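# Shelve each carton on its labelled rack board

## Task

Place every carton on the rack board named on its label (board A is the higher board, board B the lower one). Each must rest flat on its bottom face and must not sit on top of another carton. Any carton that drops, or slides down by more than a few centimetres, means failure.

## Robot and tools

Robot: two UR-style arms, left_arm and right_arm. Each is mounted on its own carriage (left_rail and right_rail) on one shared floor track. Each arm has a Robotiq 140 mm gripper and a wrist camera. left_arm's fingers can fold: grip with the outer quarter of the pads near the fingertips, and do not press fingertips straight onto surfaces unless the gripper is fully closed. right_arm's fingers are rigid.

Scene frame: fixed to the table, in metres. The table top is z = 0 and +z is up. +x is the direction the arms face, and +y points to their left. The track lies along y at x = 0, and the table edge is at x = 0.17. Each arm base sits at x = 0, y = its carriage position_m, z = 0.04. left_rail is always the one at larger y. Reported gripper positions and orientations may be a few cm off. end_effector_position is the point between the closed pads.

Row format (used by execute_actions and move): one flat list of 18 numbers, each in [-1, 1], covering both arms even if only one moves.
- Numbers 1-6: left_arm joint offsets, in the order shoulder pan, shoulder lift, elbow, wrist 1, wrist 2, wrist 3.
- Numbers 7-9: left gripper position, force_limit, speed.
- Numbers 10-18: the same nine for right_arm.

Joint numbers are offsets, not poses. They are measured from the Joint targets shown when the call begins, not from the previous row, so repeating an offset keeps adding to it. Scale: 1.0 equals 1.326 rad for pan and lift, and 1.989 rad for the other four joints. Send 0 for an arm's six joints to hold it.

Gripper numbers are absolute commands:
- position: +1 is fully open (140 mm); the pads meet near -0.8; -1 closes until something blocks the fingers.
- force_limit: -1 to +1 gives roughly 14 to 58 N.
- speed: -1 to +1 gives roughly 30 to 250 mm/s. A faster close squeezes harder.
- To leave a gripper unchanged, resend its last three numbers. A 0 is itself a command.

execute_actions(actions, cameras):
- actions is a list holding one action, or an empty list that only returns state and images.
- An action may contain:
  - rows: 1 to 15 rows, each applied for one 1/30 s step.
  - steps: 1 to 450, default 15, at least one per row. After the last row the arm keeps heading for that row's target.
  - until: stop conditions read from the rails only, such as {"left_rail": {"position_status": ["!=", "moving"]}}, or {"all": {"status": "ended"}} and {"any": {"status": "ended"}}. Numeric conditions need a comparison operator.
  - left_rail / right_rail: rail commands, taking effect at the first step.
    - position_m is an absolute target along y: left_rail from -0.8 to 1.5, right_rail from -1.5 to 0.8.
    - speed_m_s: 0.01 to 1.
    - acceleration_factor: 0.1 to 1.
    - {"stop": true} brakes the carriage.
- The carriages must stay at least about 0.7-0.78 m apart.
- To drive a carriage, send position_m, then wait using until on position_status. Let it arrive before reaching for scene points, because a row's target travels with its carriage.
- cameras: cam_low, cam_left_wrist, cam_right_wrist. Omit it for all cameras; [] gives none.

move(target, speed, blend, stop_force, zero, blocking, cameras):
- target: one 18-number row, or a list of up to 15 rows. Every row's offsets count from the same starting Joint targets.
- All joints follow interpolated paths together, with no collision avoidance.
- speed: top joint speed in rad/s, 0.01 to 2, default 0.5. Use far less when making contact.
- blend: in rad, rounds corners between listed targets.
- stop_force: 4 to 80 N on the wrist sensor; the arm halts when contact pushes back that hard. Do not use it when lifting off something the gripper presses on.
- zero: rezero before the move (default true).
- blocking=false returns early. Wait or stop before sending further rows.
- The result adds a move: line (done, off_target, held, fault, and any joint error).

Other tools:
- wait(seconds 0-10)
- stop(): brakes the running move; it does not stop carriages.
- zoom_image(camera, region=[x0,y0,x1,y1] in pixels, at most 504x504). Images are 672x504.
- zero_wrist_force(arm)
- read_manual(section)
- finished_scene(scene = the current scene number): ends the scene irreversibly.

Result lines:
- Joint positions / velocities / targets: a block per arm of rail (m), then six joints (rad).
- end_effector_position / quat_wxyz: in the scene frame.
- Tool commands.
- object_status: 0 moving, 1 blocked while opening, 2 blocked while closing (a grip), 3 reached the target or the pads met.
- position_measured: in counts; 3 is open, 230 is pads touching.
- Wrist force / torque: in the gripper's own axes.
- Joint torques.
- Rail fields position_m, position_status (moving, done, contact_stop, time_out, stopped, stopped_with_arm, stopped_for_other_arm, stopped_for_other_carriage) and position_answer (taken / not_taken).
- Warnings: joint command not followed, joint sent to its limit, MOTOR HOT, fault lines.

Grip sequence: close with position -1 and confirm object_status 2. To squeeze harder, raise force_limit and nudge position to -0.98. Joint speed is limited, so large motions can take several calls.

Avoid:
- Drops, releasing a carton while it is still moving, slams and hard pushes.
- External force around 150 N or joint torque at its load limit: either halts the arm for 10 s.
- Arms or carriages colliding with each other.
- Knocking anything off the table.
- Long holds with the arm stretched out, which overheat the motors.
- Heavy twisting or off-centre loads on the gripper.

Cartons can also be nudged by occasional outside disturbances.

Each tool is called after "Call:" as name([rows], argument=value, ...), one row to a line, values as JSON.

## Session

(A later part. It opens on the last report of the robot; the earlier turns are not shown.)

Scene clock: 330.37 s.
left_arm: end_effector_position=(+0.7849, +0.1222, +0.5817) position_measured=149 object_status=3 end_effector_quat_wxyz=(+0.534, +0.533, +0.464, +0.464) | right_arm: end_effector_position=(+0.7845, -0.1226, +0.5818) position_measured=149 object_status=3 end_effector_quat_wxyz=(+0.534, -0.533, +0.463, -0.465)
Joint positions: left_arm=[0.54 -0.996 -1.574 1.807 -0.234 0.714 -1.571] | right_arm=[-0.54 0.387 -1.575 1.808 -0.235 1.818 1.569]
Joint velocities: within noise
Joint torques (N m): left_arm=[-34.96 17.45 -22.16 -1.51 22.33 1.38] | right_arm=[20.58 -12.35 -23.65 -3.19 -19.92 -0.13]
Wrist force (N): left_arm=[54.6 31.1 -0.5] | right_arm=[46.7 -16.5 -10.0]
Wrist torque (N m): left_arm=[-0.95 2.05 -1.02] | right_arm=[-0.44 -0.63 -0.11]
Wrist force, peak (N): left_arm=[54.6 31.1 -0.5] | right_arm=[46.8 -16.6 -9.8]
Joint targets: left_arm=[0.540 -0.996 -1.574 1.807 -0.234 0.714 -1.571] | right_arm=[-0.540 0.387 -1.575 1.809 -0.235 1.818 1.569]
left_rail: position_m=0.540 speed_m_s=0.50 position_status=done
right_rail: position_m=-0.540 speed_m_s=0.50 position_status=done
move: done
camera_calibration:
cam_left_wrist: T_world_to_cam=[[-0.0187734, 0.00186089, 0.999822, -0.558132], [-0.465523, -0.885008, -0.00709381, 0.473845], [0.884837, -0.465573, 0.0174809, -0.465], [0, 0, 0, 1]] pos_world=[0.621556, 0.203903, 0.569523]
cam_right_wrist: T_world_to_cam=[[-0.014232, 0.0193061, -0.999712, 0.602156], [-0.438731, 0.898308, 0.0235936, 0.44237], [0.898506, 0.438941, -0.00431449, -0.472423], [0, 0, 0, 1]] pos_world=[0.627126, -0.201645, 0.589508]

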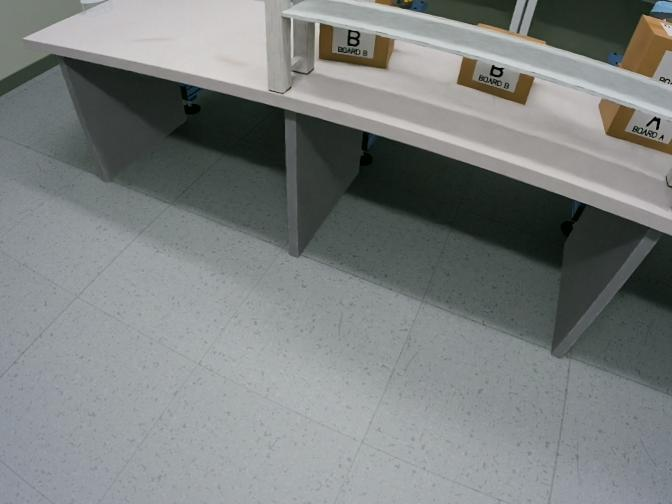

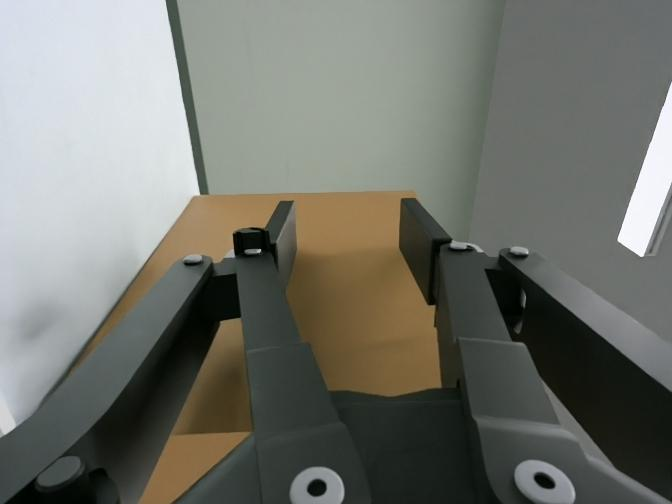

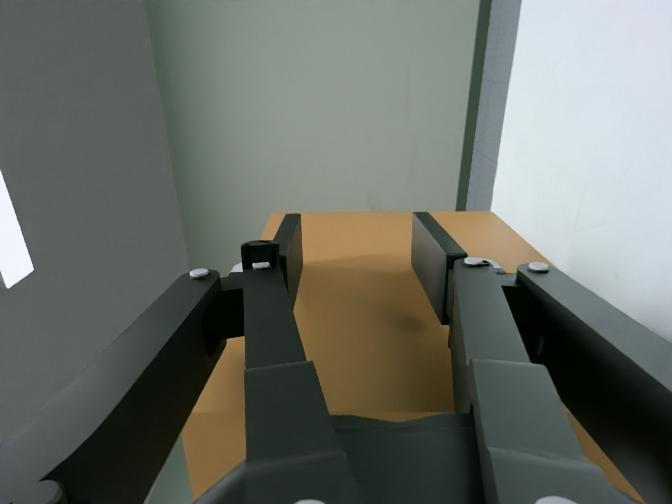

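Call:
move(target=[0.0104,-0.012,0.007,0.0015,0.0069,0,-0.16,1,0,-0.0183,-0.012,0.007,0.0015,-0.0122,0,-0.16,1,0], speed=0.03)

Call:
move([
  [-0.1725,-0.1244,0.0754,0.008,-0.115,0,-0.16,1,0,0.078,-0.1244,0.0754,0.008,0.052,0,-0.16,1,0],
  [-0.4305,-0.2754,0.1542,0.0299,-0.287,0,-0.16,1,0,0.1711,-0.2754,0.1542,0.0299,0.1141,0,-0.16,1,0],
  [-0.6134,-0.3672,0.2046,0.0407,-0.409,0,-0.16,1,0,0.2115,-0.3672,0.2046,0.0407,0.141,0,-0.16,1,0],
  [-0.6134,-0.3116,0.2964,-0.0882,-0.409,0,-0.16,1,0,0.2115,-0.3116,0.2964,-0.0882,0.141,0,-0.16,1,0],
  [-0.6134,-0.2224,0.3557,-0.207,-0.409,0,-0.16,1,0,0.2115,-0.2224,0.3557,-0.207,0.141,0,-0.16,1,0],
  [-0.6134,-0.078,0.4021,-0.3497,-0.409,0,-0.16,1,0,0.2115,-0.078,0.4021,-0.3497,0.141,0,-0.16,1,0],
  [-0.6134,0.1075,0.4294,-0.5006,-0.409,0,-0.16,1,0,0.2115,0.1075,0.4294,-0.5006,0.141,0,-0.16,1,0],
  [-0.6134,0.3145,0.4371,-0.6463,-0.409,0,-0.16,1,0,0.2115,0.3145,0.4371,-0.6463,0.141,0,-0.16,1,0],
], speed=0.4, blend=0.03)

Scene clock: 365.13 s.
left_arm: end_effector_position=(+0.7846, +0.1363, +0.5822) position_measured=149 object_status=3 end_effector_quat_wxyz=(+0.534, +0.534, +0.464, +0.464) | right_arm: end_effector_position=(+0.7843, -0.1369, +0.5821) position_measured=149 object_status=3 end_effector_quat_wxyz=(+0.533, -0.534, +0.464, -0.464)
Joint positions: left_arm=[0.54 -0.982 -1.589 1.821 -0.231 0.728 -1.571] | right_arm=[-0.54 0.363 -1.591 1.822 -0.232 1.794 1.569]
Joint velocities: within noise
Joint torques (N m): left_arm=[12.72 -69.83 -39.02 0.61 2.24 1.59] | right_arm=[-15.38 -57.25 -35.22 0.92 -2.92 -0.32]
Wrist force (N): left_arm=[0.0 -0.3 0.4] | right_arm=[1.4 -0.7 2.0]
Wrist torque (N m): left_arm=[-0.01 0.13 -0.30] | right_arm=[-0.84 -0.46 -0.37]
Wrist force, peak (N): left_arm=[57.3 32.9 -3.3] | right_arm=[47.8 -19.4 -12.7]
Joint targets: left_arm=[0.540 -0.982 -1.590 1.821 -0.231 0.728 -1.571] | right_arm=[-0.540 0.362 -1.591 1.822 -0.232 1.794 1.569]
left_rail: position_m=0.540 speed_m_s=0.50 position_status=done
right_rail: position_m=-0.540 speed_m_s=0.50 position_status=done
move: done
camera_calibration:
cam_left_wrist: T_world_to_cam=[[-0.0180482, 0.000747691, 0.999837, -0.559029], [-0.465491, -0.885019, -0.00774082, 0.486556], [0.884868, -0.465555, 0.016321, -0.457565], [0, 0, 0, 1]] pos_world=[0.621283, 0.218008, 0.570172]
cam_right_wrist: T_world_to_cam=[[-0.0154986, 0.0187876, -0.999703, 0.603672], [-0.438706, 0.898319, 0.0236836, 0.455048], [0.898497, 0.438943, -0.00568044, -0.465234], [0, 0, 0, 1]] pos_world=[0.626999, -0.215909, 0.590073]

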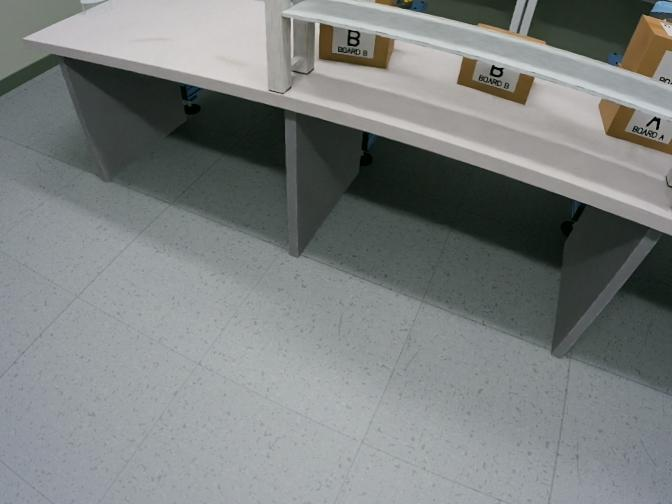

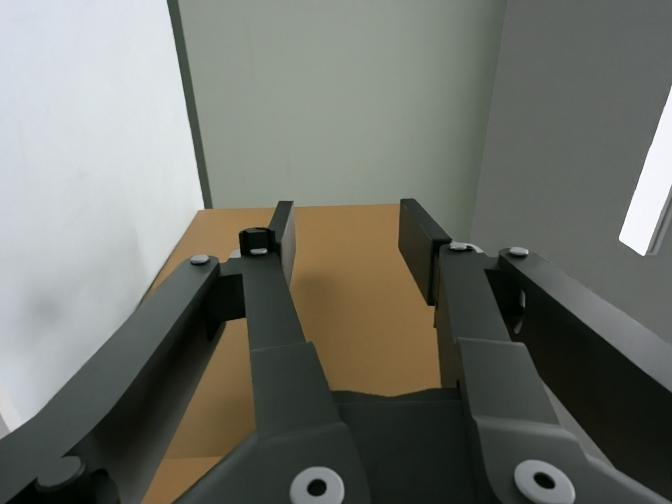

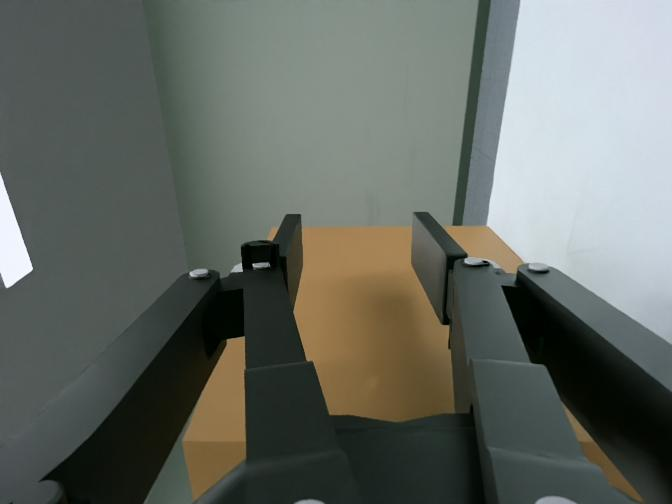

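Scene clock: 371.17 s.
left_arm: end_effector_position=(+0.4475, +0.1930, +0.0950) position_measured=149 object_status=3 end_effector_quat_wxyz=(+0.533, +0.534, +0.464, +0.464) | right_arm: end_effector_position=(+0.4466, -0.1933, +0.0949) position_measured=149 object_status=3 end_effector_quat_wxyz=(+0.533, -0.534, +0.464, -0.464)
Joint positions: left_arm=[0.54 -1.795 -1.173 2.69 -1.516 -0.085 -1.571] | right_arm=[-0.54 0.643 -1.174 2.692 -1.517 2.074 1.569]
Joint velocities: within noise
Joint torques (N m): left_arm=[-13.38 -14.47 7.96 -1.68 -2.06 1.23] | right_arm=[10.31 -28.06 3.34 -7.46 3.03 -0.4]
Wrist force (N): left_arm=[-0.2 -0.2 0.3] | right_arm=[1.0 -0.5 2.1]
Wrist torque (N m): left_arm=[0.04 0.14 -0.30] | right_arm=[-0.77 -0.41 -0.38]
Wrist force, peak (N): left_arm=[1.0 -0.8 3.1] | right_arm=[2.5 -0.5 4.0]
Joint targets: left_arm=[0.540 -1.795 -1.173 2.690 -1.517 -0.085 -1.571] | right_arm=[-0.540 0.643 -1.174 2.692 -1.517 2.074 1.569]
left_rail: position_m=0.540 speed_m_s=0.50 position_status=done
right_rail: position_m=-0.540 speed_m_s=0.50 position_status=done
move: done
camera_calibration:
cam_left_wrist: T_world_to_cam=[[-0.0184603, -0.000171771, 0.99983, -0.0776465], [-0.465366, -0.885075, -0.00874429, 0.376067], [0.884926, -0.465448, 0.0162588, -0.124921], [0, 0, 0, 1]] pos_world=[0.284121, 0.274691, 0.0829528]
cam_right_wrist: T_world_to_cam=[[-0.0162387, 0.0182709, -0.999701, 0.112672], [-0.438683, 0.898333, 0.023544, 0.369089], [0.898495, 0.438935, -0.00657259, -0.139733], [0, 0, 0, 1]] pos_world=[0.289293, -0.27229, 0.10303]

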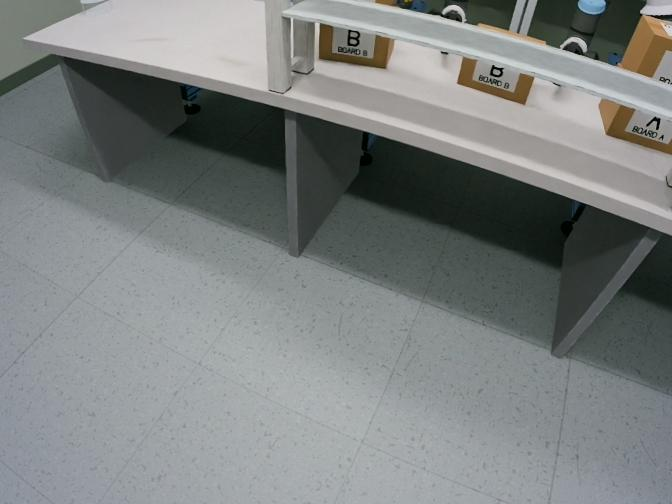

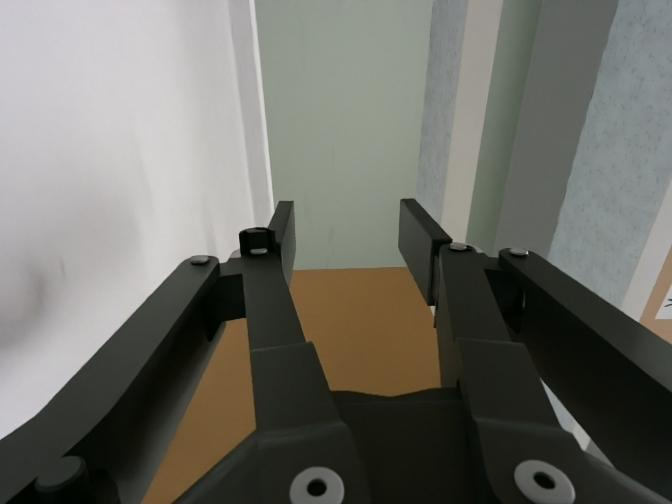

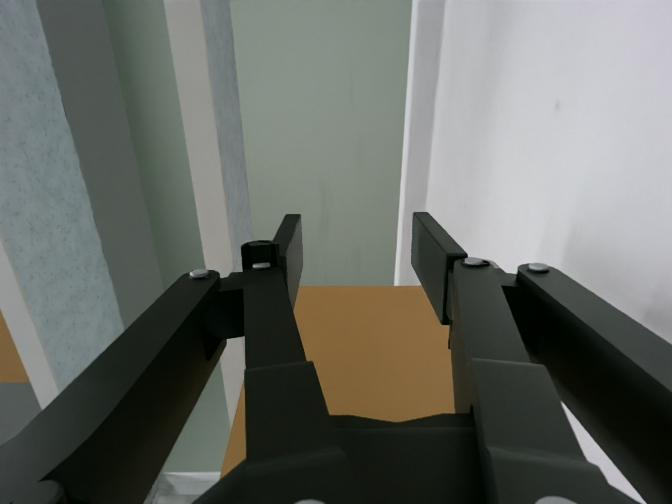

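Call:
move([
  [0.0192,0.0085,-0.0345,0.0286,0.0128,0,-0.16,1,0,0.0707,0.0085,-0.0345,0.0286,0.0472,0,-0.16,1,0],
  [0.0345,0.0205,-0.0686,0.0547,0.023,0,-0.16,1,0,0.1287,0.0205,-0.0686,0.0547,0.0858,0,-0.16,1,0],
], speed=[0.05,0.03], blend=0.01, stop_force=8, cameras=["cam_left_wrist","cam_right_wrist"])

Scene clock: 391.00 s.
left_arm: end_effector_position=(+0.4472, +0.1281, +0.0948) position_measured=149 object_status=3 end_effector_quat_wxyz=(+0.533, +0.534, +0.464, +0.464) | right_arm: end_effector_position=(+0.4475, -0.1259, +0.0950) position_measured=149 object_status=3 end_effector_quat_wxyz=(+0.533, -0.534, +0.464, -0.464)
Joint positions: left_arm=[0.54 -1.753 -1.148 2.565 -1.416 -0.043 -1.571] | right_arm=[-0.54 0.807 -1.148 2.561 -1.413 2.239 1.569]
Joint velocities: within noise
Joint torques (N m): left_arm=[-16.41 -67.95 1.84 -1.16 -1.61 1.26] | right_arm=[-12 -59.52 -2.42 -5.89 -5.39 -0.52]
Wrist force (N): left_arm=[2.3 0.2 0.5] | right_arm=[6.4 -2.8 2.1]
Wrist torque (N m): left_arm=[0.02 0.24 -0.22] | right_arm=[-0.72 -0.28 -0.18]
Wrist force, peak (N): left_arm=[7.7 -0.8 -2.5] | right_arm=[11.7 -1.5 -0.5]
Joint targets: left_arm=[0.540 -1.753 -1.148 2.565 -1.416 -0.043 -1.571] | right_arm=[-0.540 0.807 -1.148 2.561 -1.413 2.239 1.569]
left_rail: position_m=0.540 speed_m_s=0.50 position_status=done
right_rail: position_m=-0.540 speed_m_s=0.50 position_status=done
move: contact (left_arm, right_arm); path passed 1 of 2 targets; left_arm: the elbow is farthest, 0.012 rad from its target
camera_calibration:
cam_left_wrist: T_world_to_cam=[[-0.0183536, 0.000131605, 0.999832, -0.0775998], [-0.465283, -0.885122, -0.00842457, 0.318454], [0.884971, -0.46536, 0.0163064, -0.154948], [0, 0, 0, 1]] pos_world=[0.283871, 0.209774, 0.0827962]
cam_right_wrist: T_world_to_cam=[[-0.015871, 0.0184659, -0.999704, 0.111374], [-0.438639, 0.898355, 0.0235575, 0.308906], [0.898523, 0.438883, -0.00615788, -0.17016], [0, 0, 0, 1]] pos_world=[0.290159, -0.204884, 0.103016]
Images, in order (width x height): cam_left_wrist 672x504, cam_right_wrist 672x504.

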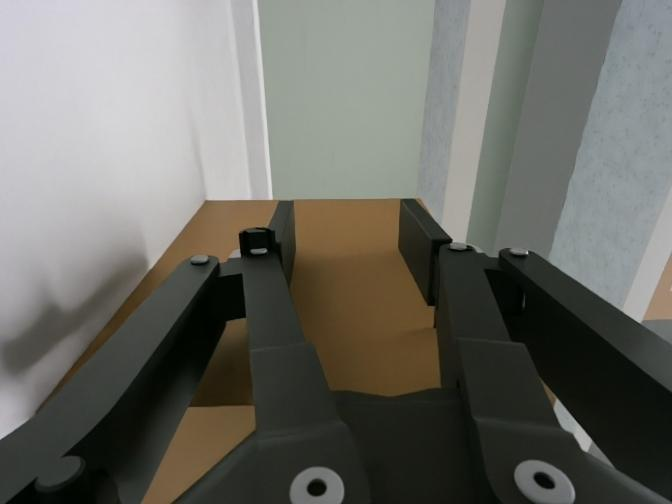

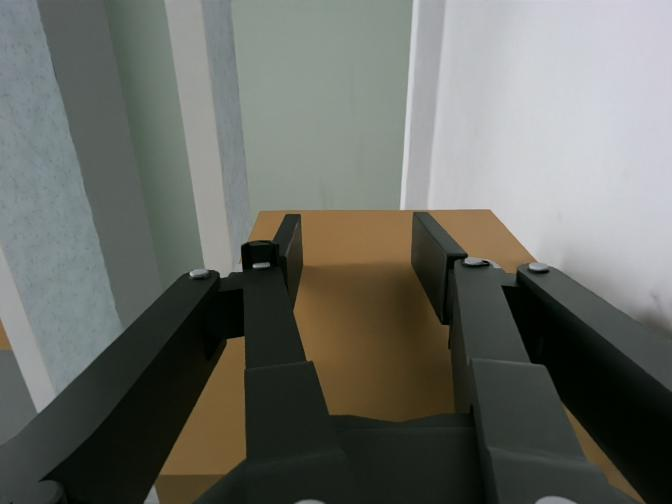

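Call:
move(target=[0.0024,0.0013,-0.0053,0.0039,0.0016,0,-0.16,1,0,0.0051,0.0013,-0.0033,0.0024,0.0034,0,-0.16,1,0], speed=0.012, stop_force=50, cameras=["cam_left_wrist","cam_right_wrist"])

Scene clock: 401.33 s.
left_arm: end_effector_position=(+0.4474, +0.1228, +0.0951) position_measured=149 object_status=3 end_effector_quat_wxyz=(+0.534, +0.533, +0.464, +0.464) | right_arm: end_effector_position=(+0.4475, -0.1225, +0.0950) position_measured=149 object_status=3 end_effector_quat_wxyz=(+0.533, -0.534, +0.464, -0.464)
Joint positions: left_arm=[0.54 -1.75 -1.146 2.555 -1.409 -0.04 -1.571] | right_arm=[-0.54 0.814 -1.146 2.554 -1.408 2.245 1.569]
Joint velocities: within noise
Joint torques (N m): left_arm=[-11.34 -34.65 -33.76 -4.82 16.88 1.71] | right_arm=[33.14 -34.14 -32.34 0.22 -7.95 -0.53]
Wrist force (N): left_arm=[51.6 -5.0 -14.3] | right_arm=[49.3 -7.4 -0.2]
Wrist torque (N m): left_arm=[-0.29 0.05 -1.04] | right_arm=[-0.43 0.79 0.54]
Wrist force, peak (N): left_arm=[51.8 -5.0 -14.7] | right_arm=[49.6 -7.1 -0.1]
Joint targets: left_arm=[0.540 -1.750 -1.146 2.555 -1.409 -0.040 -1.571] | right_arm=[-0.540 0.814 -1.146 2.554 -1.408 2.245 1.569]
left_rail: position_m=0.540 speed_m_s=0.50 position_status=done
right_rail: position_m=-0.540 speed_m_s=0.50 position_status=done
move: contact (left_arm)
camera_calibration:
cam_left_wrist: T_world_to_cam=[[-0.0182001, 0.000963474, 0.999834, -0.0780894], [-0.465113, -0.885219, -0.00761347, 0.313641], [0.885064, -0.465174, 0.0165592, -0.157642], [0, 0, 0, 1]] pos_world=[0.28398, 0.204385, 0.0830747]
cam_right_wrist: T_world_to_cam=[[-0.0158182, 0.0185178, -0.999703, 0.111322], [-0.438623, 0.898362, 0.0235809, 0.305849], [0.898532, 0.438866, -0.00608818, -0.171733], [0, 0, 0, 1]] pos_world=[0.290221, -0.201457, 0.103032]
Images, in order (width x height): cam_left_wrist 672x504, cam_right_wrist 672x504.

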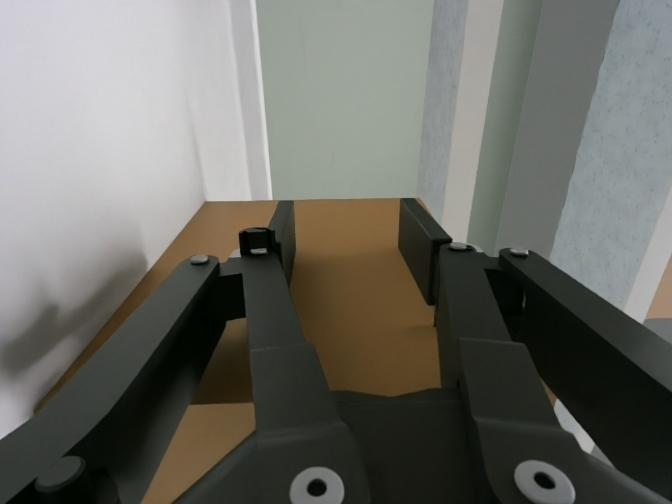

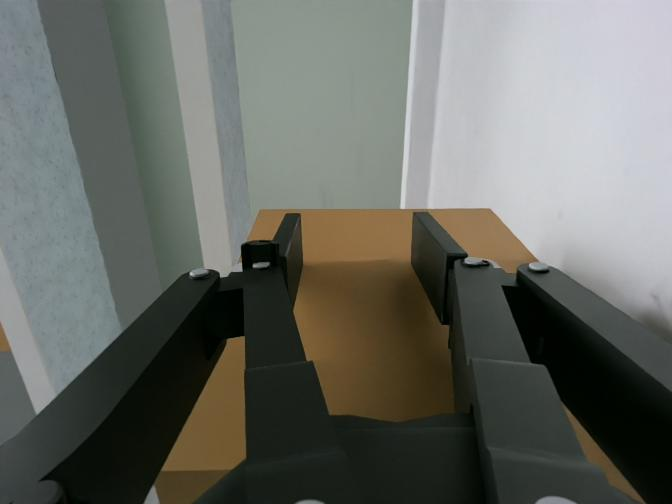

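Call:
move(target=[0,-0.1099,-0.0026,0.0758,0,0,-0.16,1,0,0,-0.1099,-0.0026,0.0758,0,0,-0.16,1,0], speed=0.06, cameras=["cam_left_wrist","cam_right_wrist"])

Call:
move([
  [0,-0.1102,-0.0098,0.0833,0,0,-0.16,1,0,0,-0.1102,-0.0098,0.0833,0,0,-0.16,1,0],
  [0,-0.1995,-0.0251,0.1581,0,0,-0.16,1,0,0,-0.1995,-0.0251,0.1581,0,0,-0.16,1,0],
  [0,-0.2761,-0.0454,0.2295,0,0,-0.16,1,0,0,-0.2761,-0.0454,0.2295,0,0,-0.16,1,0],
  [0,-0.3453,-0.0732,0.3034,0,0,-0.16,1,0,0,-0.3453,-0.0732,0.3034,0,0,-0.16,1,0],
], speed=0.18, blend=0.01, cameras=["cam_left_wrist","cam_right_wrist"])

Scene clock: 433.00 s.
left_arm: end_effector_position=(+0.4474, +0.1228, +0.1461) position_measured=149 object_status=3 end_effector_quat_wxyz=(+0.534, +0.533, +0.464, +0.464) | right_arm: end_effector_position=(+0.4476, -0.1224, +0.1460) position_measured=149 object_status=3 end_effector_quat_wxyz=(+0.533, -0.534, +0.464, -0.464)
Joint positions: left_arm=[0.54 -1.75 -1.292 2.55 -1.258 -0.04 -1.571] | right_arm=[-0.54 0.814 -1.292 2.549 -1.257 2.245 1.569]
Joint velocities: within noise
Joint torques (N m): left_arm=[-31.4 -68.91 -56.16 -0.22 14.92 1.29] | right_arm=[30.05 -60.86 -41.47 -2.25 -13.95 -0.67]
Wrist force (N): left_arm=[43.5 -10.1 -10.9] | right_arm=[46.9 6.6 2.5]
Wrist torque (N m): left_arm=[-0.09 0.26 -0.64] | right_arm=[-0.78 0.79 0.36]
Wrist force, peak (N): left_arm=[56.2 -10.1 -12.8] | right_arm=[59.8 6.3 1.1]
Joint targets: left_arm=[0.540 -1.750 -1.292 2.550 -1.258 -0.040 -1.571] | right_arm=[-0.540 0.814 -1.292 2.549 -1.257 2.245 1.569]
left_rail: position_m=0.540 speed_m_s=0.50 position_status=done
right_rail: position_m=-0.540 speed_m_s=0.50 position_status=done
move: done
camera_calibration:
cam_left_wrist: T_world_to_cam=[[-0.018177, 0.00108974, 0.999834, -0.129041], [-0.465006, -0.885276, -0.00748891, 0.31403], [0.885121, -0.465065, 0.0165984, -0.158501], [0, 0, 0, 1]] pos_world=[0.283972, 0.20443, 0.134002]
cam_right_wrist: T_world_to_cam=[[-0.0157228, 0.0186189, -0.999703, 0.162307], [-0.438627, 0.898359, 0.0236299, 0.304632], [0.898532, 0.438868, -0.00595794, -0.171459], [0, 0, 0, 1]] pos_world=[0.290233, -0.201443, 0.154039]
Images, in order (width x height): cam_left_wrist 672x504, cam_right_wrist 672x504.

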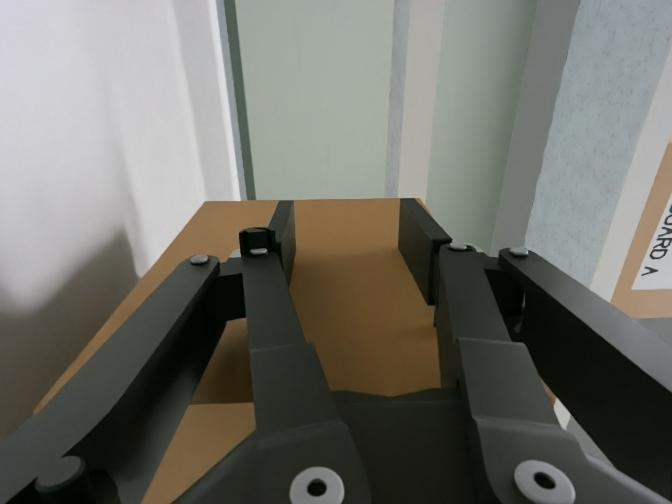

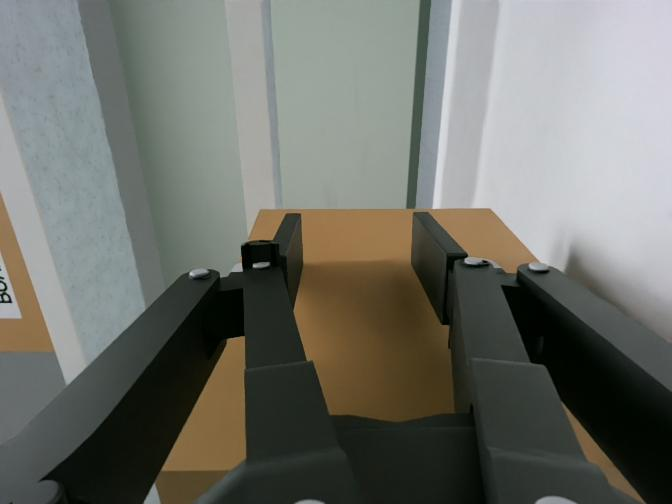

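Scene clock: 436.83 s.
left_arm: end_effector_position=(+0.4474, +0.1230, +0.3558) position_measured=149 object_status=3 end_effector_quat_wxyz=(+0.534, +0.533, +0.464, +0.464) | right_arm: end_effector_position=(+0.4474, -0.1227, +0.3559) position_measured=149 object_status=3 end_effector_quat_wxyz=(+0.533, -0.534, +0.464, -0.464)
Joint positions: left_arm=[0.54 -1.75 -1.75 2.404 -0.655 -0.04 -1.571] | right_arm=[-0.54 0.814 -1.749 2.404 -0.654 2.245 1.569]
Joint velocities: within noise
Joint torques (N m): left_arm=[-31.53 -41.46 -72.75 0.13 19.35 1.11] | right_arm=[29.21 -33.52 -57.92 -2.28 -17.72 -0.45]
Wrist force (N): left_arm=[40.1 -9.5 -10.7] | right_arm=[43.2 7.1 2.4]
Wrist torque (N m): left_arm=[-0.08 0.15 -0.69] | right_arm=[-0.76 0.73 0.36]
Wrist force, peak (N): left_arm=[55.3 -9.8 -12.6] | right_arm=[58.7 6.1 1.6]
Joint targets: left_arm=[0.540 -1.750 -1.750 2.404 -0.655 -0.040 -1.571] | right_arm=[-0.540 0.814 -1.750 2.404 -0.654 2.245 1.569]
left_rail: position_m=0.540 speed_m_s=0.50 position_status=done
right_rail: position_m=-0.540 speed_m_s=0.50 position_status=done
move: done
camera_calibration:
cam_left_wrist: T_world_to_cam=[[-0.0181798, 0.00107508, 0.999834, -0.338693], [-0.465076, -0.885239, -0.00750452, 0.315817], [0.885084, -0.465135, 0.0165935, -0.161897], [0, 0, 0, 1]] pos_world=[0.284014, 0.204634, 0.343694]
cam_right_wrist: T_world_to_cam=[[-0.0157359, 0.0186048, -0.999703, 0.372118], [-0.438626, 0.898359, 0.023623, 0.299779], [0.898532, 0.438868, -0.00597587, -0.169924], [0, 0, 0, 1]] pos_world=[0.290029, -0.201658, 0.36391]
Images, in order (width x height): cam_left_wrist 672x504, cam_right_wrist 672x504.

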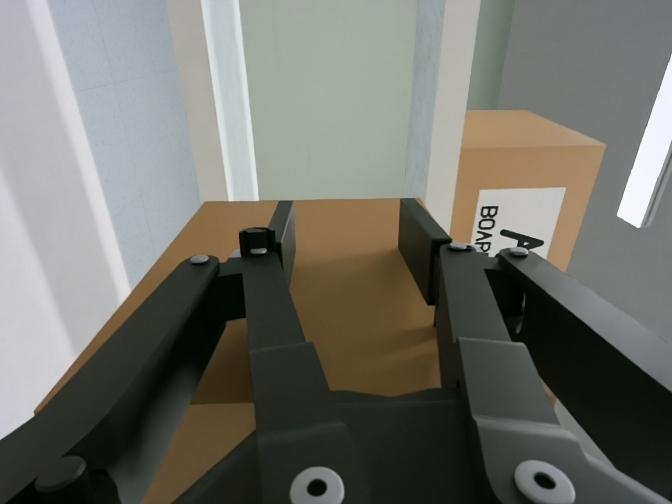

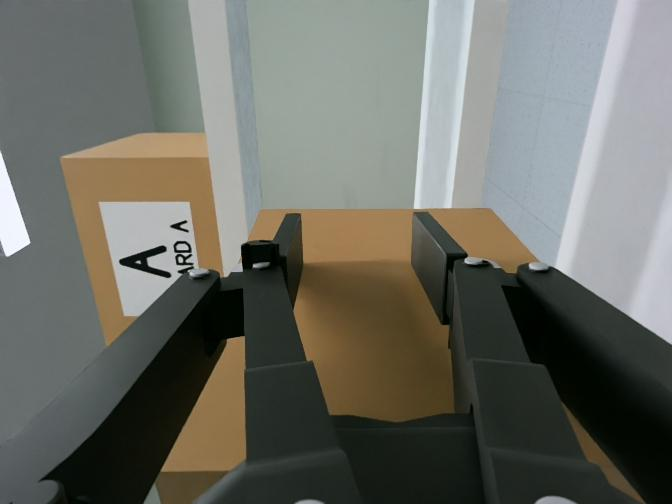

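Call:
move([
  [0.0428,0.01,-0.0051,-0.0016,0.0286,0,-0.16,1,0,-0.0311,0.01,-0.0051,-0.0016,-0.0207,0,-0.16,1,0],
  [0.1265,0.0336,-0.0176,-0.0048,0.0843,0,-0.16,1,0,-0.0873,0.0336,-0.0176,-0.0048,-0.0582,0,-0.16,1,0],
  [0.2063,0.0609,-0.0329,-0.0076,0.1376,0,-0.16,1,0,-0.1365,0.0609,-0.0329,-0.0076,-0.091,0,-0.16,1,0],
  [0.281,0.0913,-0.0509,-0.0099,0.1873,0,-0.16,1,0,-0.1793,0.0913,-0.0509,-0.0099,-0.1196,0,-0.16,1,0],
  [0.3502,0.1238,-0.0714,-0.0111,0.2334,0,-0.16,1,0,-0.2167,0.1238,-0.0714,-0.0111,-0.1444,0,-0.16,1,0],
  [0.4137,0.1572,-0.0941,-0.0107,0.2758,0,-0.16,1,0,-0.2491,0.1572,-0.0941,-0.0107,-0.1661,0,-0.16,1,0],
  [0.4714,0.1918,-0.1188,-0.009,0.3143,0,-0.16,1,0,-0.2773,0.1918,-0.1188,-0.009,-0.1849,0,-0.16,1,0],
  [0.524,0.227,-0.1455,-0.0059,0.3493,0,-0.16,1,0,-0.302,0.227,-0.1455,-0.0059,-0.2013,0,-0.16,1,0],
  [0.5683,0.2599,-0.1716,-0.0016,0.3789,0,-0.16,1,0,-0.3222,0.2599,-0.1716,-0.0016,-0.2148,0,-0.16,1,0],
], speed=0.12, blend=0.01, stop_force=25)

Scene clock: 458.20 s.
left_arm: end_effector_position=(+0.7842, +0.1231, +0.3557) position_measured=149 object_status=3 end_effector_quat_wxyz=(+0.534, +0.533, +0.464, +0.464) | right_arm: end_effector_position=(+0.7843, -0.1227, +0.3558) position_measured=149 object_status=3 end_effector_quat_wxyz=(+0.533, -0.534, +0.464, -0.464)
Joint positions: left_arm=[0.54 -0.996 -1.405 2.063 -0.658 0.713 -1.571] | right_arm=[-0.54 0.387 -1.405 2.062 -0.657 1.818 1.569]
Joint velocities: within noise
Joint torques (N m): left_arm=[-14.26 -37.48 -72.23 -2.54 18.72 1.37] | right_arm=[16.72 -49.18 -52.39 -2.25 -19.87 -0.58]
Wrist force (N): left_arm=[35.5 -7.5 -7.3] | right_arm=[37.7 7.7 1.2]
Wrist torque (N m): left_arm=[-0.21 0.60 -0.62] | right_arm=[-1.08 0.50 -0.09]
Wrist force, peak (N): left_arm=[45.8 -8.9 -11.6] | right_arm=[49.1 7.6 2.9]
Joint targets: left_arm=[0.540 -0.996 -1.405 2.063 -0.658 0.713 -1.571] | right_arm=[-0.540 0.387 -1.405 2.062 -0.657 1.818 1.569]
left_rail: position_m=0.540 speed_m_s=0.50 position_status=done
right_rail: position_m=-0.540 speed_m_s=0.50 position_status=done
move: done
camera_calibration:
cam_left_wrist: T_world_to_cam=[[-0.0181924, 0.000954728, 0.999834, -0.332543], [-0.465086, -0.885233, -0.00761713, 0.472557], [0.885079, -0.465147, 0.0165485, -0.459897], [0, 0, 0, 1]] pos_world=[0.620775, 0.204721, 0.343698]
cam_right_wrist: T_world_to_cam=[[-0.0158923, 0.0186309, -0.9997, 0.377439], [-0.438631, 0.898354, 0.0237151, 0.447608], [0.898527, 0.438877, -0.00610481, -0.472562], [0, 0, 0, 1]] pos_world=[0.626943, -0.201746, 0.363826]

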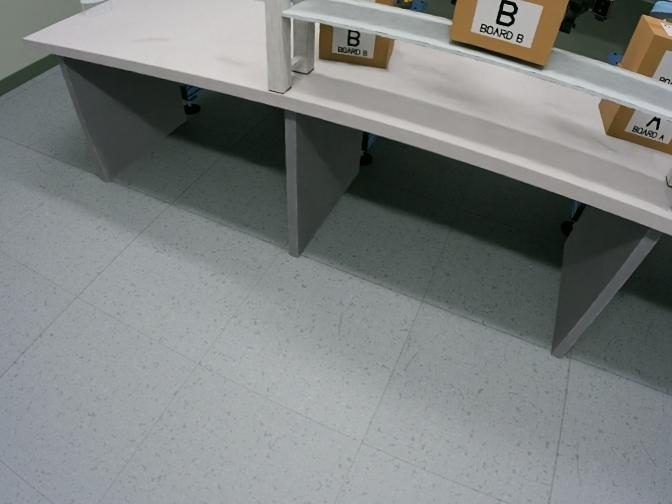

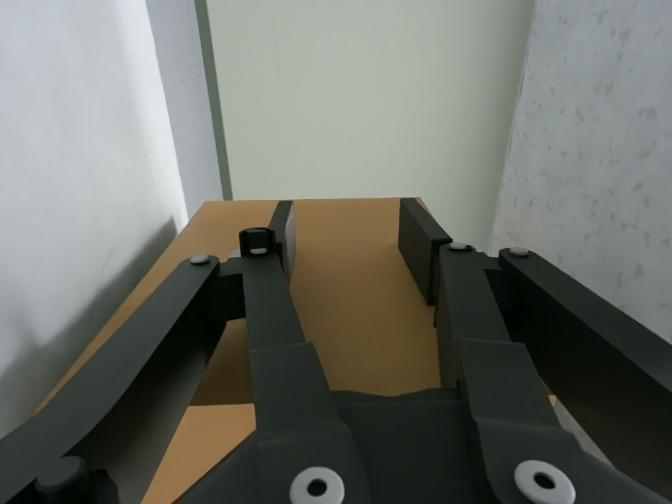

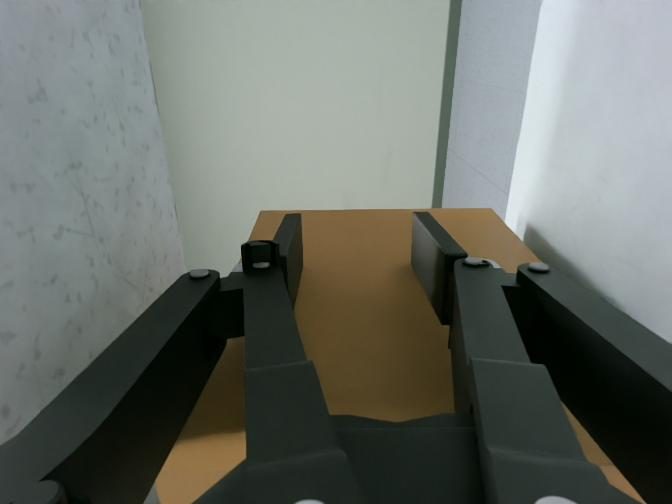

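Call:
move(target=[0,0.0362,0.0154,-0.0396,0,0,-0.16,1,0,0,0.0362,0.0154,-0.0396,0,0,-0.16,1,0], speed=0.03, stop_force=8, cameras=[])

Scene clock: 464.93 s.
left_arm: end_effector_position=(+0.7844, +0.1228, +0.3392) position_measured=149 object_status=3 end_effector_quat_wxyz=(+0.534, +0.533, +0.464, +0.464) | right_arm: end_effector_position=(+0.7847, -0.1226, +0.3386) position_measured=149 object_status=3 end_effector_quat_wxyz=(+0.533, -0.534, +0.464, -0.464)
Joint positions: left_arm=[0.54 -0.996 -1.385 2.076 -0.69 0.713 -1.571] | right_arm=[-0.54 0.387 -1.384 2.075 -0.691 1.818 1.569]
Joint velocities: within noise
Joint torques (N m): left_arm=[-22.78 -78.31 -71 -2.68 18.14 1.61] | right_arm=[24.27 -69.44 -49.34 -1.72 -19.7 -0.83]
Wrist force (N): left_arm=[37.5 -6.0 -8.5] | right_arm=[42.0 1.5 -0.1]
Wrist torque (N m): left_arm=[0.29 0.87 -0.58] | right_arm=[-1.48 0.52 0.10]
Wrist force, peak (N): left_arm=[41.0 -0.3 -5.7] | right_arm=[42.9 -4.2 3.9]
Joint targets: left_arm=[0.540 -0.996 -1.385 2.076 -0.690 0.713 -1.571] | right_arm=[-0.540 0.387 -1.384 2.075 -0.691 1.818 1.569]
left_rail: position_m=0.540 speed_m_s=0.50 position_status=done
right_rail: position_m=-0.540 speed_m_s=0.50 position_status=done
move: contact (left_arm, right_arm); left_arm: the wrist 1 is farthest, 0.046 rad from its target; right_arm: the wrist 1 is farthest, 0.045 rad from its target
No camera images: "cameras" was empty.

Call:
move(target=[0,0.0027,0.0012,-0.003,0,0,-0.16,1,0,0,0.0023,0.001,-0.0025,0,0,-0.16,1,0], speed=0.02, cameras=[])

Call:
move(target=[0.0104,-0.0099,0.0084,-0.0018,0.0069,0,-0.16,1,0,-0.0183,-0.0099,0.0084,-0.0018,-0.0122,0,-0.16,1,0], speed=0.03, cameras=["cam_left_wrist","cam_right_wrist"])

Scene clock: 474.70 s.
left_arm: end_effector_position=(+0.7844, +0.1228, +0.3364) position_measured=149 object_status=3 end_effector_quat_wxyz=(+0.534, +0.533, +0.464, +0.464) | right_arm: end_effector_position=(+0.7847, -0.1226, +0.3363) position_measured=149 object_status=3 end_effector_quat_wxyz=(+0.533, -0.534, +0.464, -0.464)
Joint positions: left_arm=[0.54 -0.996 -1.382 2.078 -0.696 0.713 -1.571] | right_arm=[-0.54 0.387 -1.382 2.077 -0.696 1.818 1.569]
Joint velocities: within noise
Joint torques (N m): left_arm=[-39.31 -13.02 -27.44 -2.24 18.57 1.17] | right_arm=[42.97 -26.36 -21.74 -2.35 -19.89 -0.97]
Wrist force (N): left_arm=[42.9 23.9 -0.4] | right_arm=[45.5 -19.6 -6.0]
Wrist torque (N m): left_arm=[-0.48 1.03 -0.97] | right_arm=[-0.90 0.51 0.28]
Wrist force, peak (N): left_arm=[44.5 23.9 -2.2] | right_arm=[45.5 -19.6 -6.0]
Joint targets: left_arm=[0.540 -0.996 -1.382 2.078 -0.696 0.713 -1.571] | right_arm=[-0.540 0.387 -1.381 2.077 -0.696 1.818 1.569]
left_rail: position_m=0.540 speed_m_s=0.50 position_status=done
right_rail: position_m=-0.540 speed_m_s=0.50 position_status=done
move: done
No camera images: "cameras" was empty.

Scene clock: 475.83 s.
left_arm: end_effector_position=(+0.7843, +0.1366, +0.3360) position_measured=149 object_status=3 end_effector_quat_wxyz=(+0.534, +0.533, +0.464, +0.464) | right_arm: end_effector_position=(+0.7849, -0.1367, +0.3359) position_measured=149 object_status=3 end_effector_quat_wxyz=(+0.533, -0.534, +0.464, -0.464)
Joint positions: left_arm=[0.54 -0.983 -1.395 2.095 -0.7 0.727 -1.571] | right_arm=[-0.54 0.363 -1.394 2.094 -0.7 1.794 1.569]
Joint velocities: within noise
Joint torques (N m): left_arm=[13.65 -76.74 -30.14 -4.65 2.1 1.07] | right_arm=[-12.32 -67.71 -26.23 -7.52 -3.06 -0.95]
Wrist force (N): left_arm=[0.2 -0.4 0.2] | right_arm=[-3.3 -0.4 3.1]
Wrist torque (N m): left_arm=[-0.03 0.06 -0.30] | right_arm=[-0.77 0.58 -0.35]
Wrist force, peak (N): left_arm=[43.3 26.5 -0.1] | right_arm=[45.1 -19.5 -6.7]
Joint targets: left_arm=[0.540 -0.982 -1.395 2.095 -0.700 0.727 -1.571] | right_arm=[-0.540 0.362 -1.394 2.094 -0.700 1.794 1.569]
left_rail: position_m=0.540 speed_m_s=0.50 position_status=done
right_rail: position_m=-0.540 speed_m_s=0.50 position_status=done
move: done
camera_calibration:
cam_left_wrist: T_world_to_cam=[[-0.0183167, 0.00113991, 0.999832, -0.312758], [-0.465019, -0.885269, -0.00750976, 0.484332], [0.885111, -0.465078, 0.0167453, -0.453546], [0, 0, 0, 1]] pos_world=[0.620934, 0.218186, 0.323937]
cam_right_wrist: T_world_to_cam=[[-0.0156747, 0.0187215, -0.999702, 0.357696], [-0.438635, 0.898352, 0.0237011, 0.460907], [0.898528, 0.438876, -0.00586952, -0.46719], [0, 0, 0, 1]] pos_world=[0.62756, -0.215715, 0.343923]
Images, in order (width x height): cam_left_wrist 672x504, cam_right_wrist 672x504.

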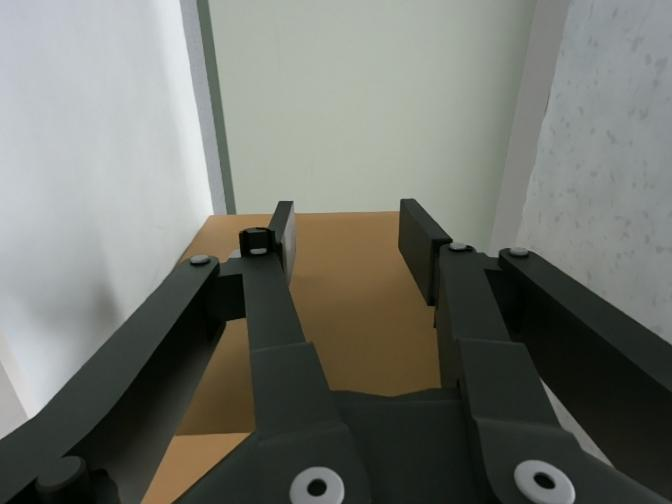

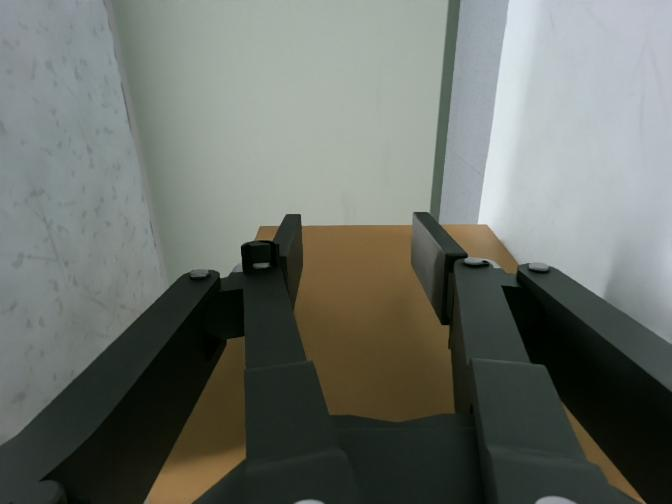

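Call:
move([
  [-0.1725,-0.1176,0.0835,-0.0051,-0.115,0,-0.16,1,0,0.0781,-0.1176,0.0835,-0.0051,0.0521,0,-0.16,1,0],
  [-0.4305,-0.3111,0.1496,0.0578,-0.287,0,-0.16,1,0,0.1713,-0.3111,0.1496,0.0578,0.1142,0,-0.16,1,0],
  [-0.6134,-0.5149,0.0671,0.2762,-0.409,0,-0.16,1,0,0.2116,-0.5149,0.0671,0.2762,0.1411,0,-0.16,1,0],
], speed=0.4, blend=0.03, cameras=["cam_low"])

Call:
execute_actions([
  {"right_rail":{"position_m":-1.04},"steps":150,"until":{"right_rail":{"position_status":["!=","moving"]}}},
], cameras=[])

Call:
execute_actions([
  {"left_rail":{"position_m":0.04},"steps":150,"until":{"left_rail":{"position_status":["!=","moving"]}}},
], cameras=[])

Scene clock: 498.53 s.
left_arm: end_effector_position=(+0.4474, +0.1931, +0.5507) position_measured=149 object_status=3 end_effector_quat_wxyz=(+0.534, +0.533, +0.464, +0.464) | right_arm: end_effector_position=(+0.4474, -0.1927, +0.5508) position_measured=149 object_status=3 end_effector_quat_wxyz=(+0.533, -0.534, +0.464, -0.464)
Joint positions: left_arm=[0.54 -1.796 -2.077 2.228 -0.151 -0.086 -1.571] | right_arm=[-0.54 0.643 -2.077 2.228 -0.151 2.075 1.569]
Joint velocities: within noise
Joint torques (N m): left_arm=[-15.5 -19.12 -58.08 3.35 -2.47 1.69] | right_arm=[11.69 -15.42 -50.86 0.47 3.64 -0.77]
Wrist force (N): left_arm=[-0.4 -0.3 0.2] | right_arm=[-3.4 -0.2 2.3]
Wrist torque (N m): left_arm=[-0.01 0.19 -0.29] | right_arm=[-0.78 0.59 -0.38]
Wrist force, peak (N): left_arm=[1.2 -0.5 2.9] | right_arm=[-2.9 -0.1 5.2]
Joint targets: left_arm=[0.540 -1.796 -2.078 2.228 -0.151 -0.086 -1.571] | right_arm=[-0.540 0.643 -2.077 2.228 -0.150 2.075 1.569]
left_rail: position_m=0.540 speed_m_s=0.50 position_status=done
right_rail: position_m=-0.540 speed_m_s=0.50 position_status=done
move: done
Images, in order (width x height): cam_low 672x504.

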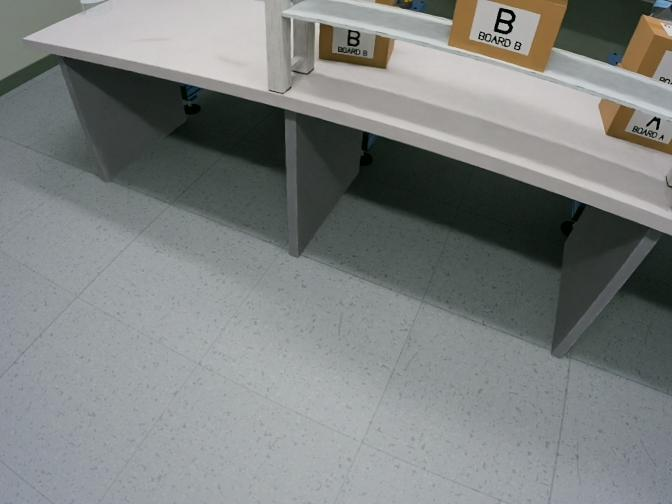

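Scene clock: 500.57 s.
left_arm: end_effector_position=(+0.4474, +0.1931, +0.5508) position_measured=149 object_status=3 end_effector_quat_wxyz=(+0.534, +0.533, +0.464, +0.464) | right_arm: end_effector_position=(+0.4473, -0.6927, +0.5510) position_measured=149 object_status=3 end_effector_quat_wxyz=(+0.533, -0.534, +0.464, -0.464) end_effector_velocity=(+0.000, +0.000, -0.001) end_effector_angular_velocity=(+0.000, +0.001, +0.002)
Joint positions: left_arm=[0.54 -1.796 -2.078 2.228 -0.151 -0.086 -1.571] | right_arm=[-1.04 0.643 -2.077 2.228 -0.15 2.075 1.569]
Joint velocities: left_arm=[within noise] | right_arm=[-0.001 0.002 0.001 0 0 0 0]
Joint torques (N m): left_arm=[-15.73 -22.78 -56.44 2.49 -2.34 1.1] | right_arm=[6.22 -1.92 -45.48 0.14 1.98 -0.78]
Wrist force (N): left_arm=[0.2 -0.3 0.0] | right_arm=[-3.1 -0.3 2.4]
Wrist torque (N m): left_arm=[-0.04 0.05 -0.29] | right_arm=[-0.78 0.54 -0.38]
Wrist force, peak (N): left_arm=[0.0 -0.8 0.4] | right_arm=[-5.3 -0.1 2.7]
Joint targets: left_arm=[0.540 -1.796 -2.078 2.228 -0.151 -0.086 -1.571] | right_arm=[-1.040 0.643 -2.077 2.228 -0.150 2.075 1.569]
Tool commands: left_gripper/position=-0.16 left_gripper/force_limit=+1.0 left_gripper/speed=+0.0 right_gripper/position=-0.16 right_gripper/force_limit=+1.0 right_gripper/speed=+0.0
left_rail: position_m=0.540 speed_m_s=0.50 position_status=done
right_rail: position_m=-1.040 speed_m_s=0.50 position_status=done
No camera images: "cameras" was empty.

Scene clock: 502.60 s.
left_arm: end_effector_position=(+0.4474, -0.3068, +0.5508) position_measured=149 object_status=3 end_effector_quat_wxyz=(+0.534, +0.533, +0.464, +0.464) end_effector_velocity=(+0.000, -0.001, +0.000) end_effector_angular_velocity=(+0.001, +0.000, +0.001) | right_arm: end_effector_position=(+0.4473, -0.6928, +0.5509) position_measured=149 object_status=3 end_effector_quat_wxyz=(+0.533, -0.534, +0.464, -0.464)
Joint positions: left_arm=[0.04 -1.796 -2.078 2.228 -0.151 -0.086 -1.571] | right_arm=[-1.04 0.643 -2.077 2.228 -0.15 2.075 1.569]
Joint velocities: left_arm=[-0.001 0.001 0.001 0 0 0 0] | right_arm=[within noise]
Joint torques (N m): left_arm=[-6.03 14.16 -52.79 1.29 0.81 1.09] | right_arm=[-4.23 9.07 -40.02 -0.69 -0.56 -0.91]
Wrist force (N): left_arm=[0.1 -0.6 0.2] | right_arm=[-3.4 0.0 2.3]
Wrist torque (N m): left_arm=[-0.08 0.07 -0.29] | right_arm=[-0.74 0.60 -0.38]
Wrist force, peak (N): left_arm=[2.0 -0.4 -0.1] | right_arm=[-3.8 -0.2 2.4]
Joint targets: left_arm=[0.040 -1.796 -2.078 2.228 -0.151 -0.086 -1.571] | right_arm=[-1.040 0.643 -2.077 2.228 -0.150 2.075 1.569]
Tool commands: left_gripper/position=-0.16 left_gripper/force_limit=+1.0 left_gripper/speed=+0.0 right_gripper/position=-0.16 right_gripper/force_limit=+1.0 right_gripper/speed=+0.0
left_rail: position_m=0.040 speed_m_s=0.50 position_status=done
right_rail: position_m=-1.040 speed_m_s=0.50 position_status=done
No camera images: "cameras" was empty.

Call:
move([
  [0.0491,0.1554,-0.059,-0.0442,-0.0704,0,-0.16,1,0,-0.2594,-0.0008,0.0003,0,-0.2766,0,-0.16,1,0],
  [0.0491,0.2445,0.0418,-0.2045,-0.0704,0,-0.16,1,0,-0.2594,0.0789,0.113,-0.1657,-0.2766,0,-0.16,1,0],
], speed=0.4, blend=0.02)

Scene clock: 518.50 s.
left_arm: end_effector_position=(+0.4523, -0.3339, +0.4009) position_measured=149 object_status=3 end_effector_quat_wxyz=(+0.483, +0.483, +0.516, +0.516) | right_arm: end_effector_position=(+0.5248, -0.6795, +0.4010) position_measured=149 object_status=3 end_effector_quat_wxyz=(+0.578, -0.579, +0.406, -0.407)
Joint positions: left_arm=[0.04 -1.731 -1.754 2.311 -0.557 -0.226 -1.571] | right_arm=[-1.04 0.299 -1.973 2.452 -0.48 1.525 1.569]
Joint velocities: within noise
Joint torques (N m): left_arm=[9.76 -5.23 -30.1 -2.17 -2.36 1.15] | right_arm=[-13.23 5.32 -33.05 -7.49 -3.01 -0.74]
Wrist force (N): left_arm=[0.1 -0.1 0.5] | right_arm=[-3.2 0.6 2.4]
Wrist torque (N m): left_arm=[0.06 0.09 -0.31] | right_arm=[-0.57 0.59 -0.37]
Wrist force, peak (N): left_arm=[0.4 -2.1 -0.1] | right_arm=[-4.1 -0.1 1.9]
Joint targets: left_arm=[0.040 -1.731 -1.753 2.311 -0.557 -0.226 -1.571] | right_arm=[-1.040 0.299 -1.973 2.452 -0.480 1.525 1.569]
left_rail: position_m=0.040 speed_m_s=0.50 position_status=done
right_rail: position_m=-1.040 speed_m_s=0.50 position_status=done
move: done
camera_calibration:
cam_left_wrist: T_world_to_cam=[[-0.0180828, -0.00319028, 0.999831, -0.384715], [-0.274841, -0.961456, -0.00803856, -0.197309], [0.96132, -0.27494, 0.016509, -0.350474], [0, 0, 0, 1]] pos_world=[0.275733, -0.287291, 0.38885]
cam_right_wrist: T_world_to_cam=[[-0.0190349, 0.0151834, -0.999704, 0.428213], [-0.613187, 0.789583, 0.0236676, 0.850619], [0.789708, 0.613456, -0.00571936, 0.180819], [0, 0, 0, 1]] pos_world=[0.386945, -0.78906, 0.408988]

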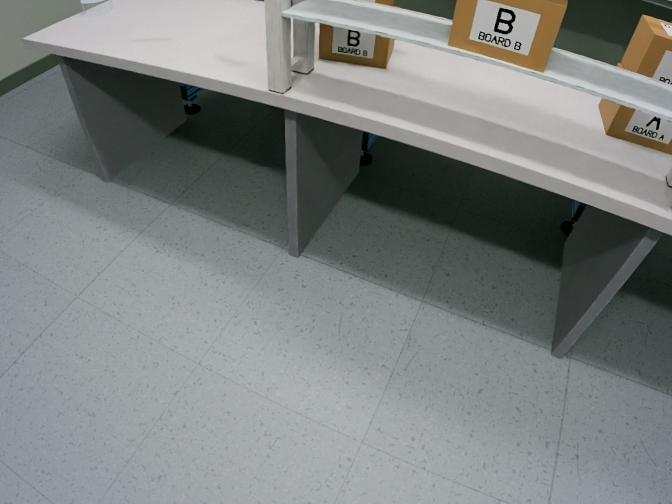

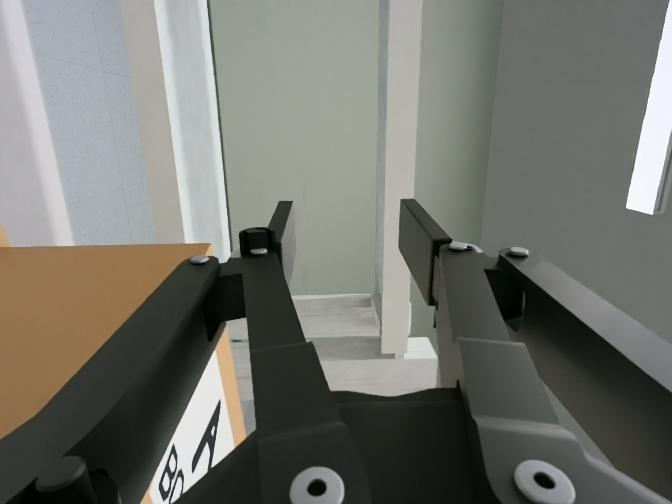

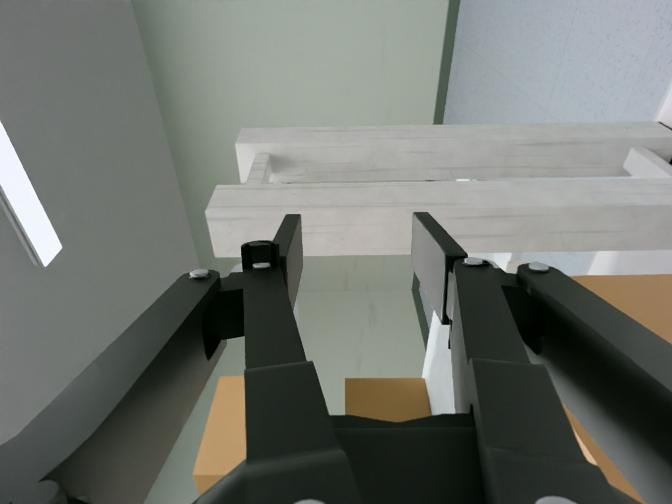

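Call:
zoom_image(camera="cam_left_wrist", region=[0, 200, 400, 504])

Call:
zoom_image(camera="cam_right_wrist", region=[172, 200, 672, 504])

Scaled by 1.260.

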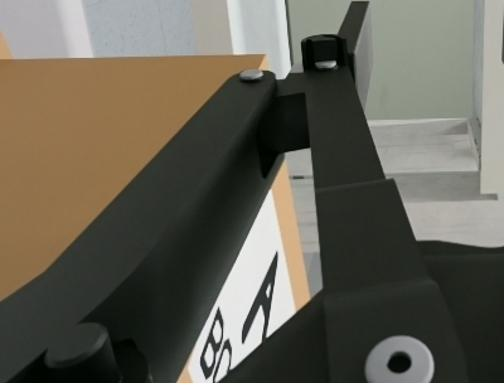

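Scaled by 1.008.

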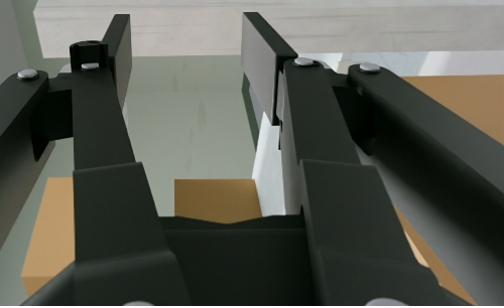

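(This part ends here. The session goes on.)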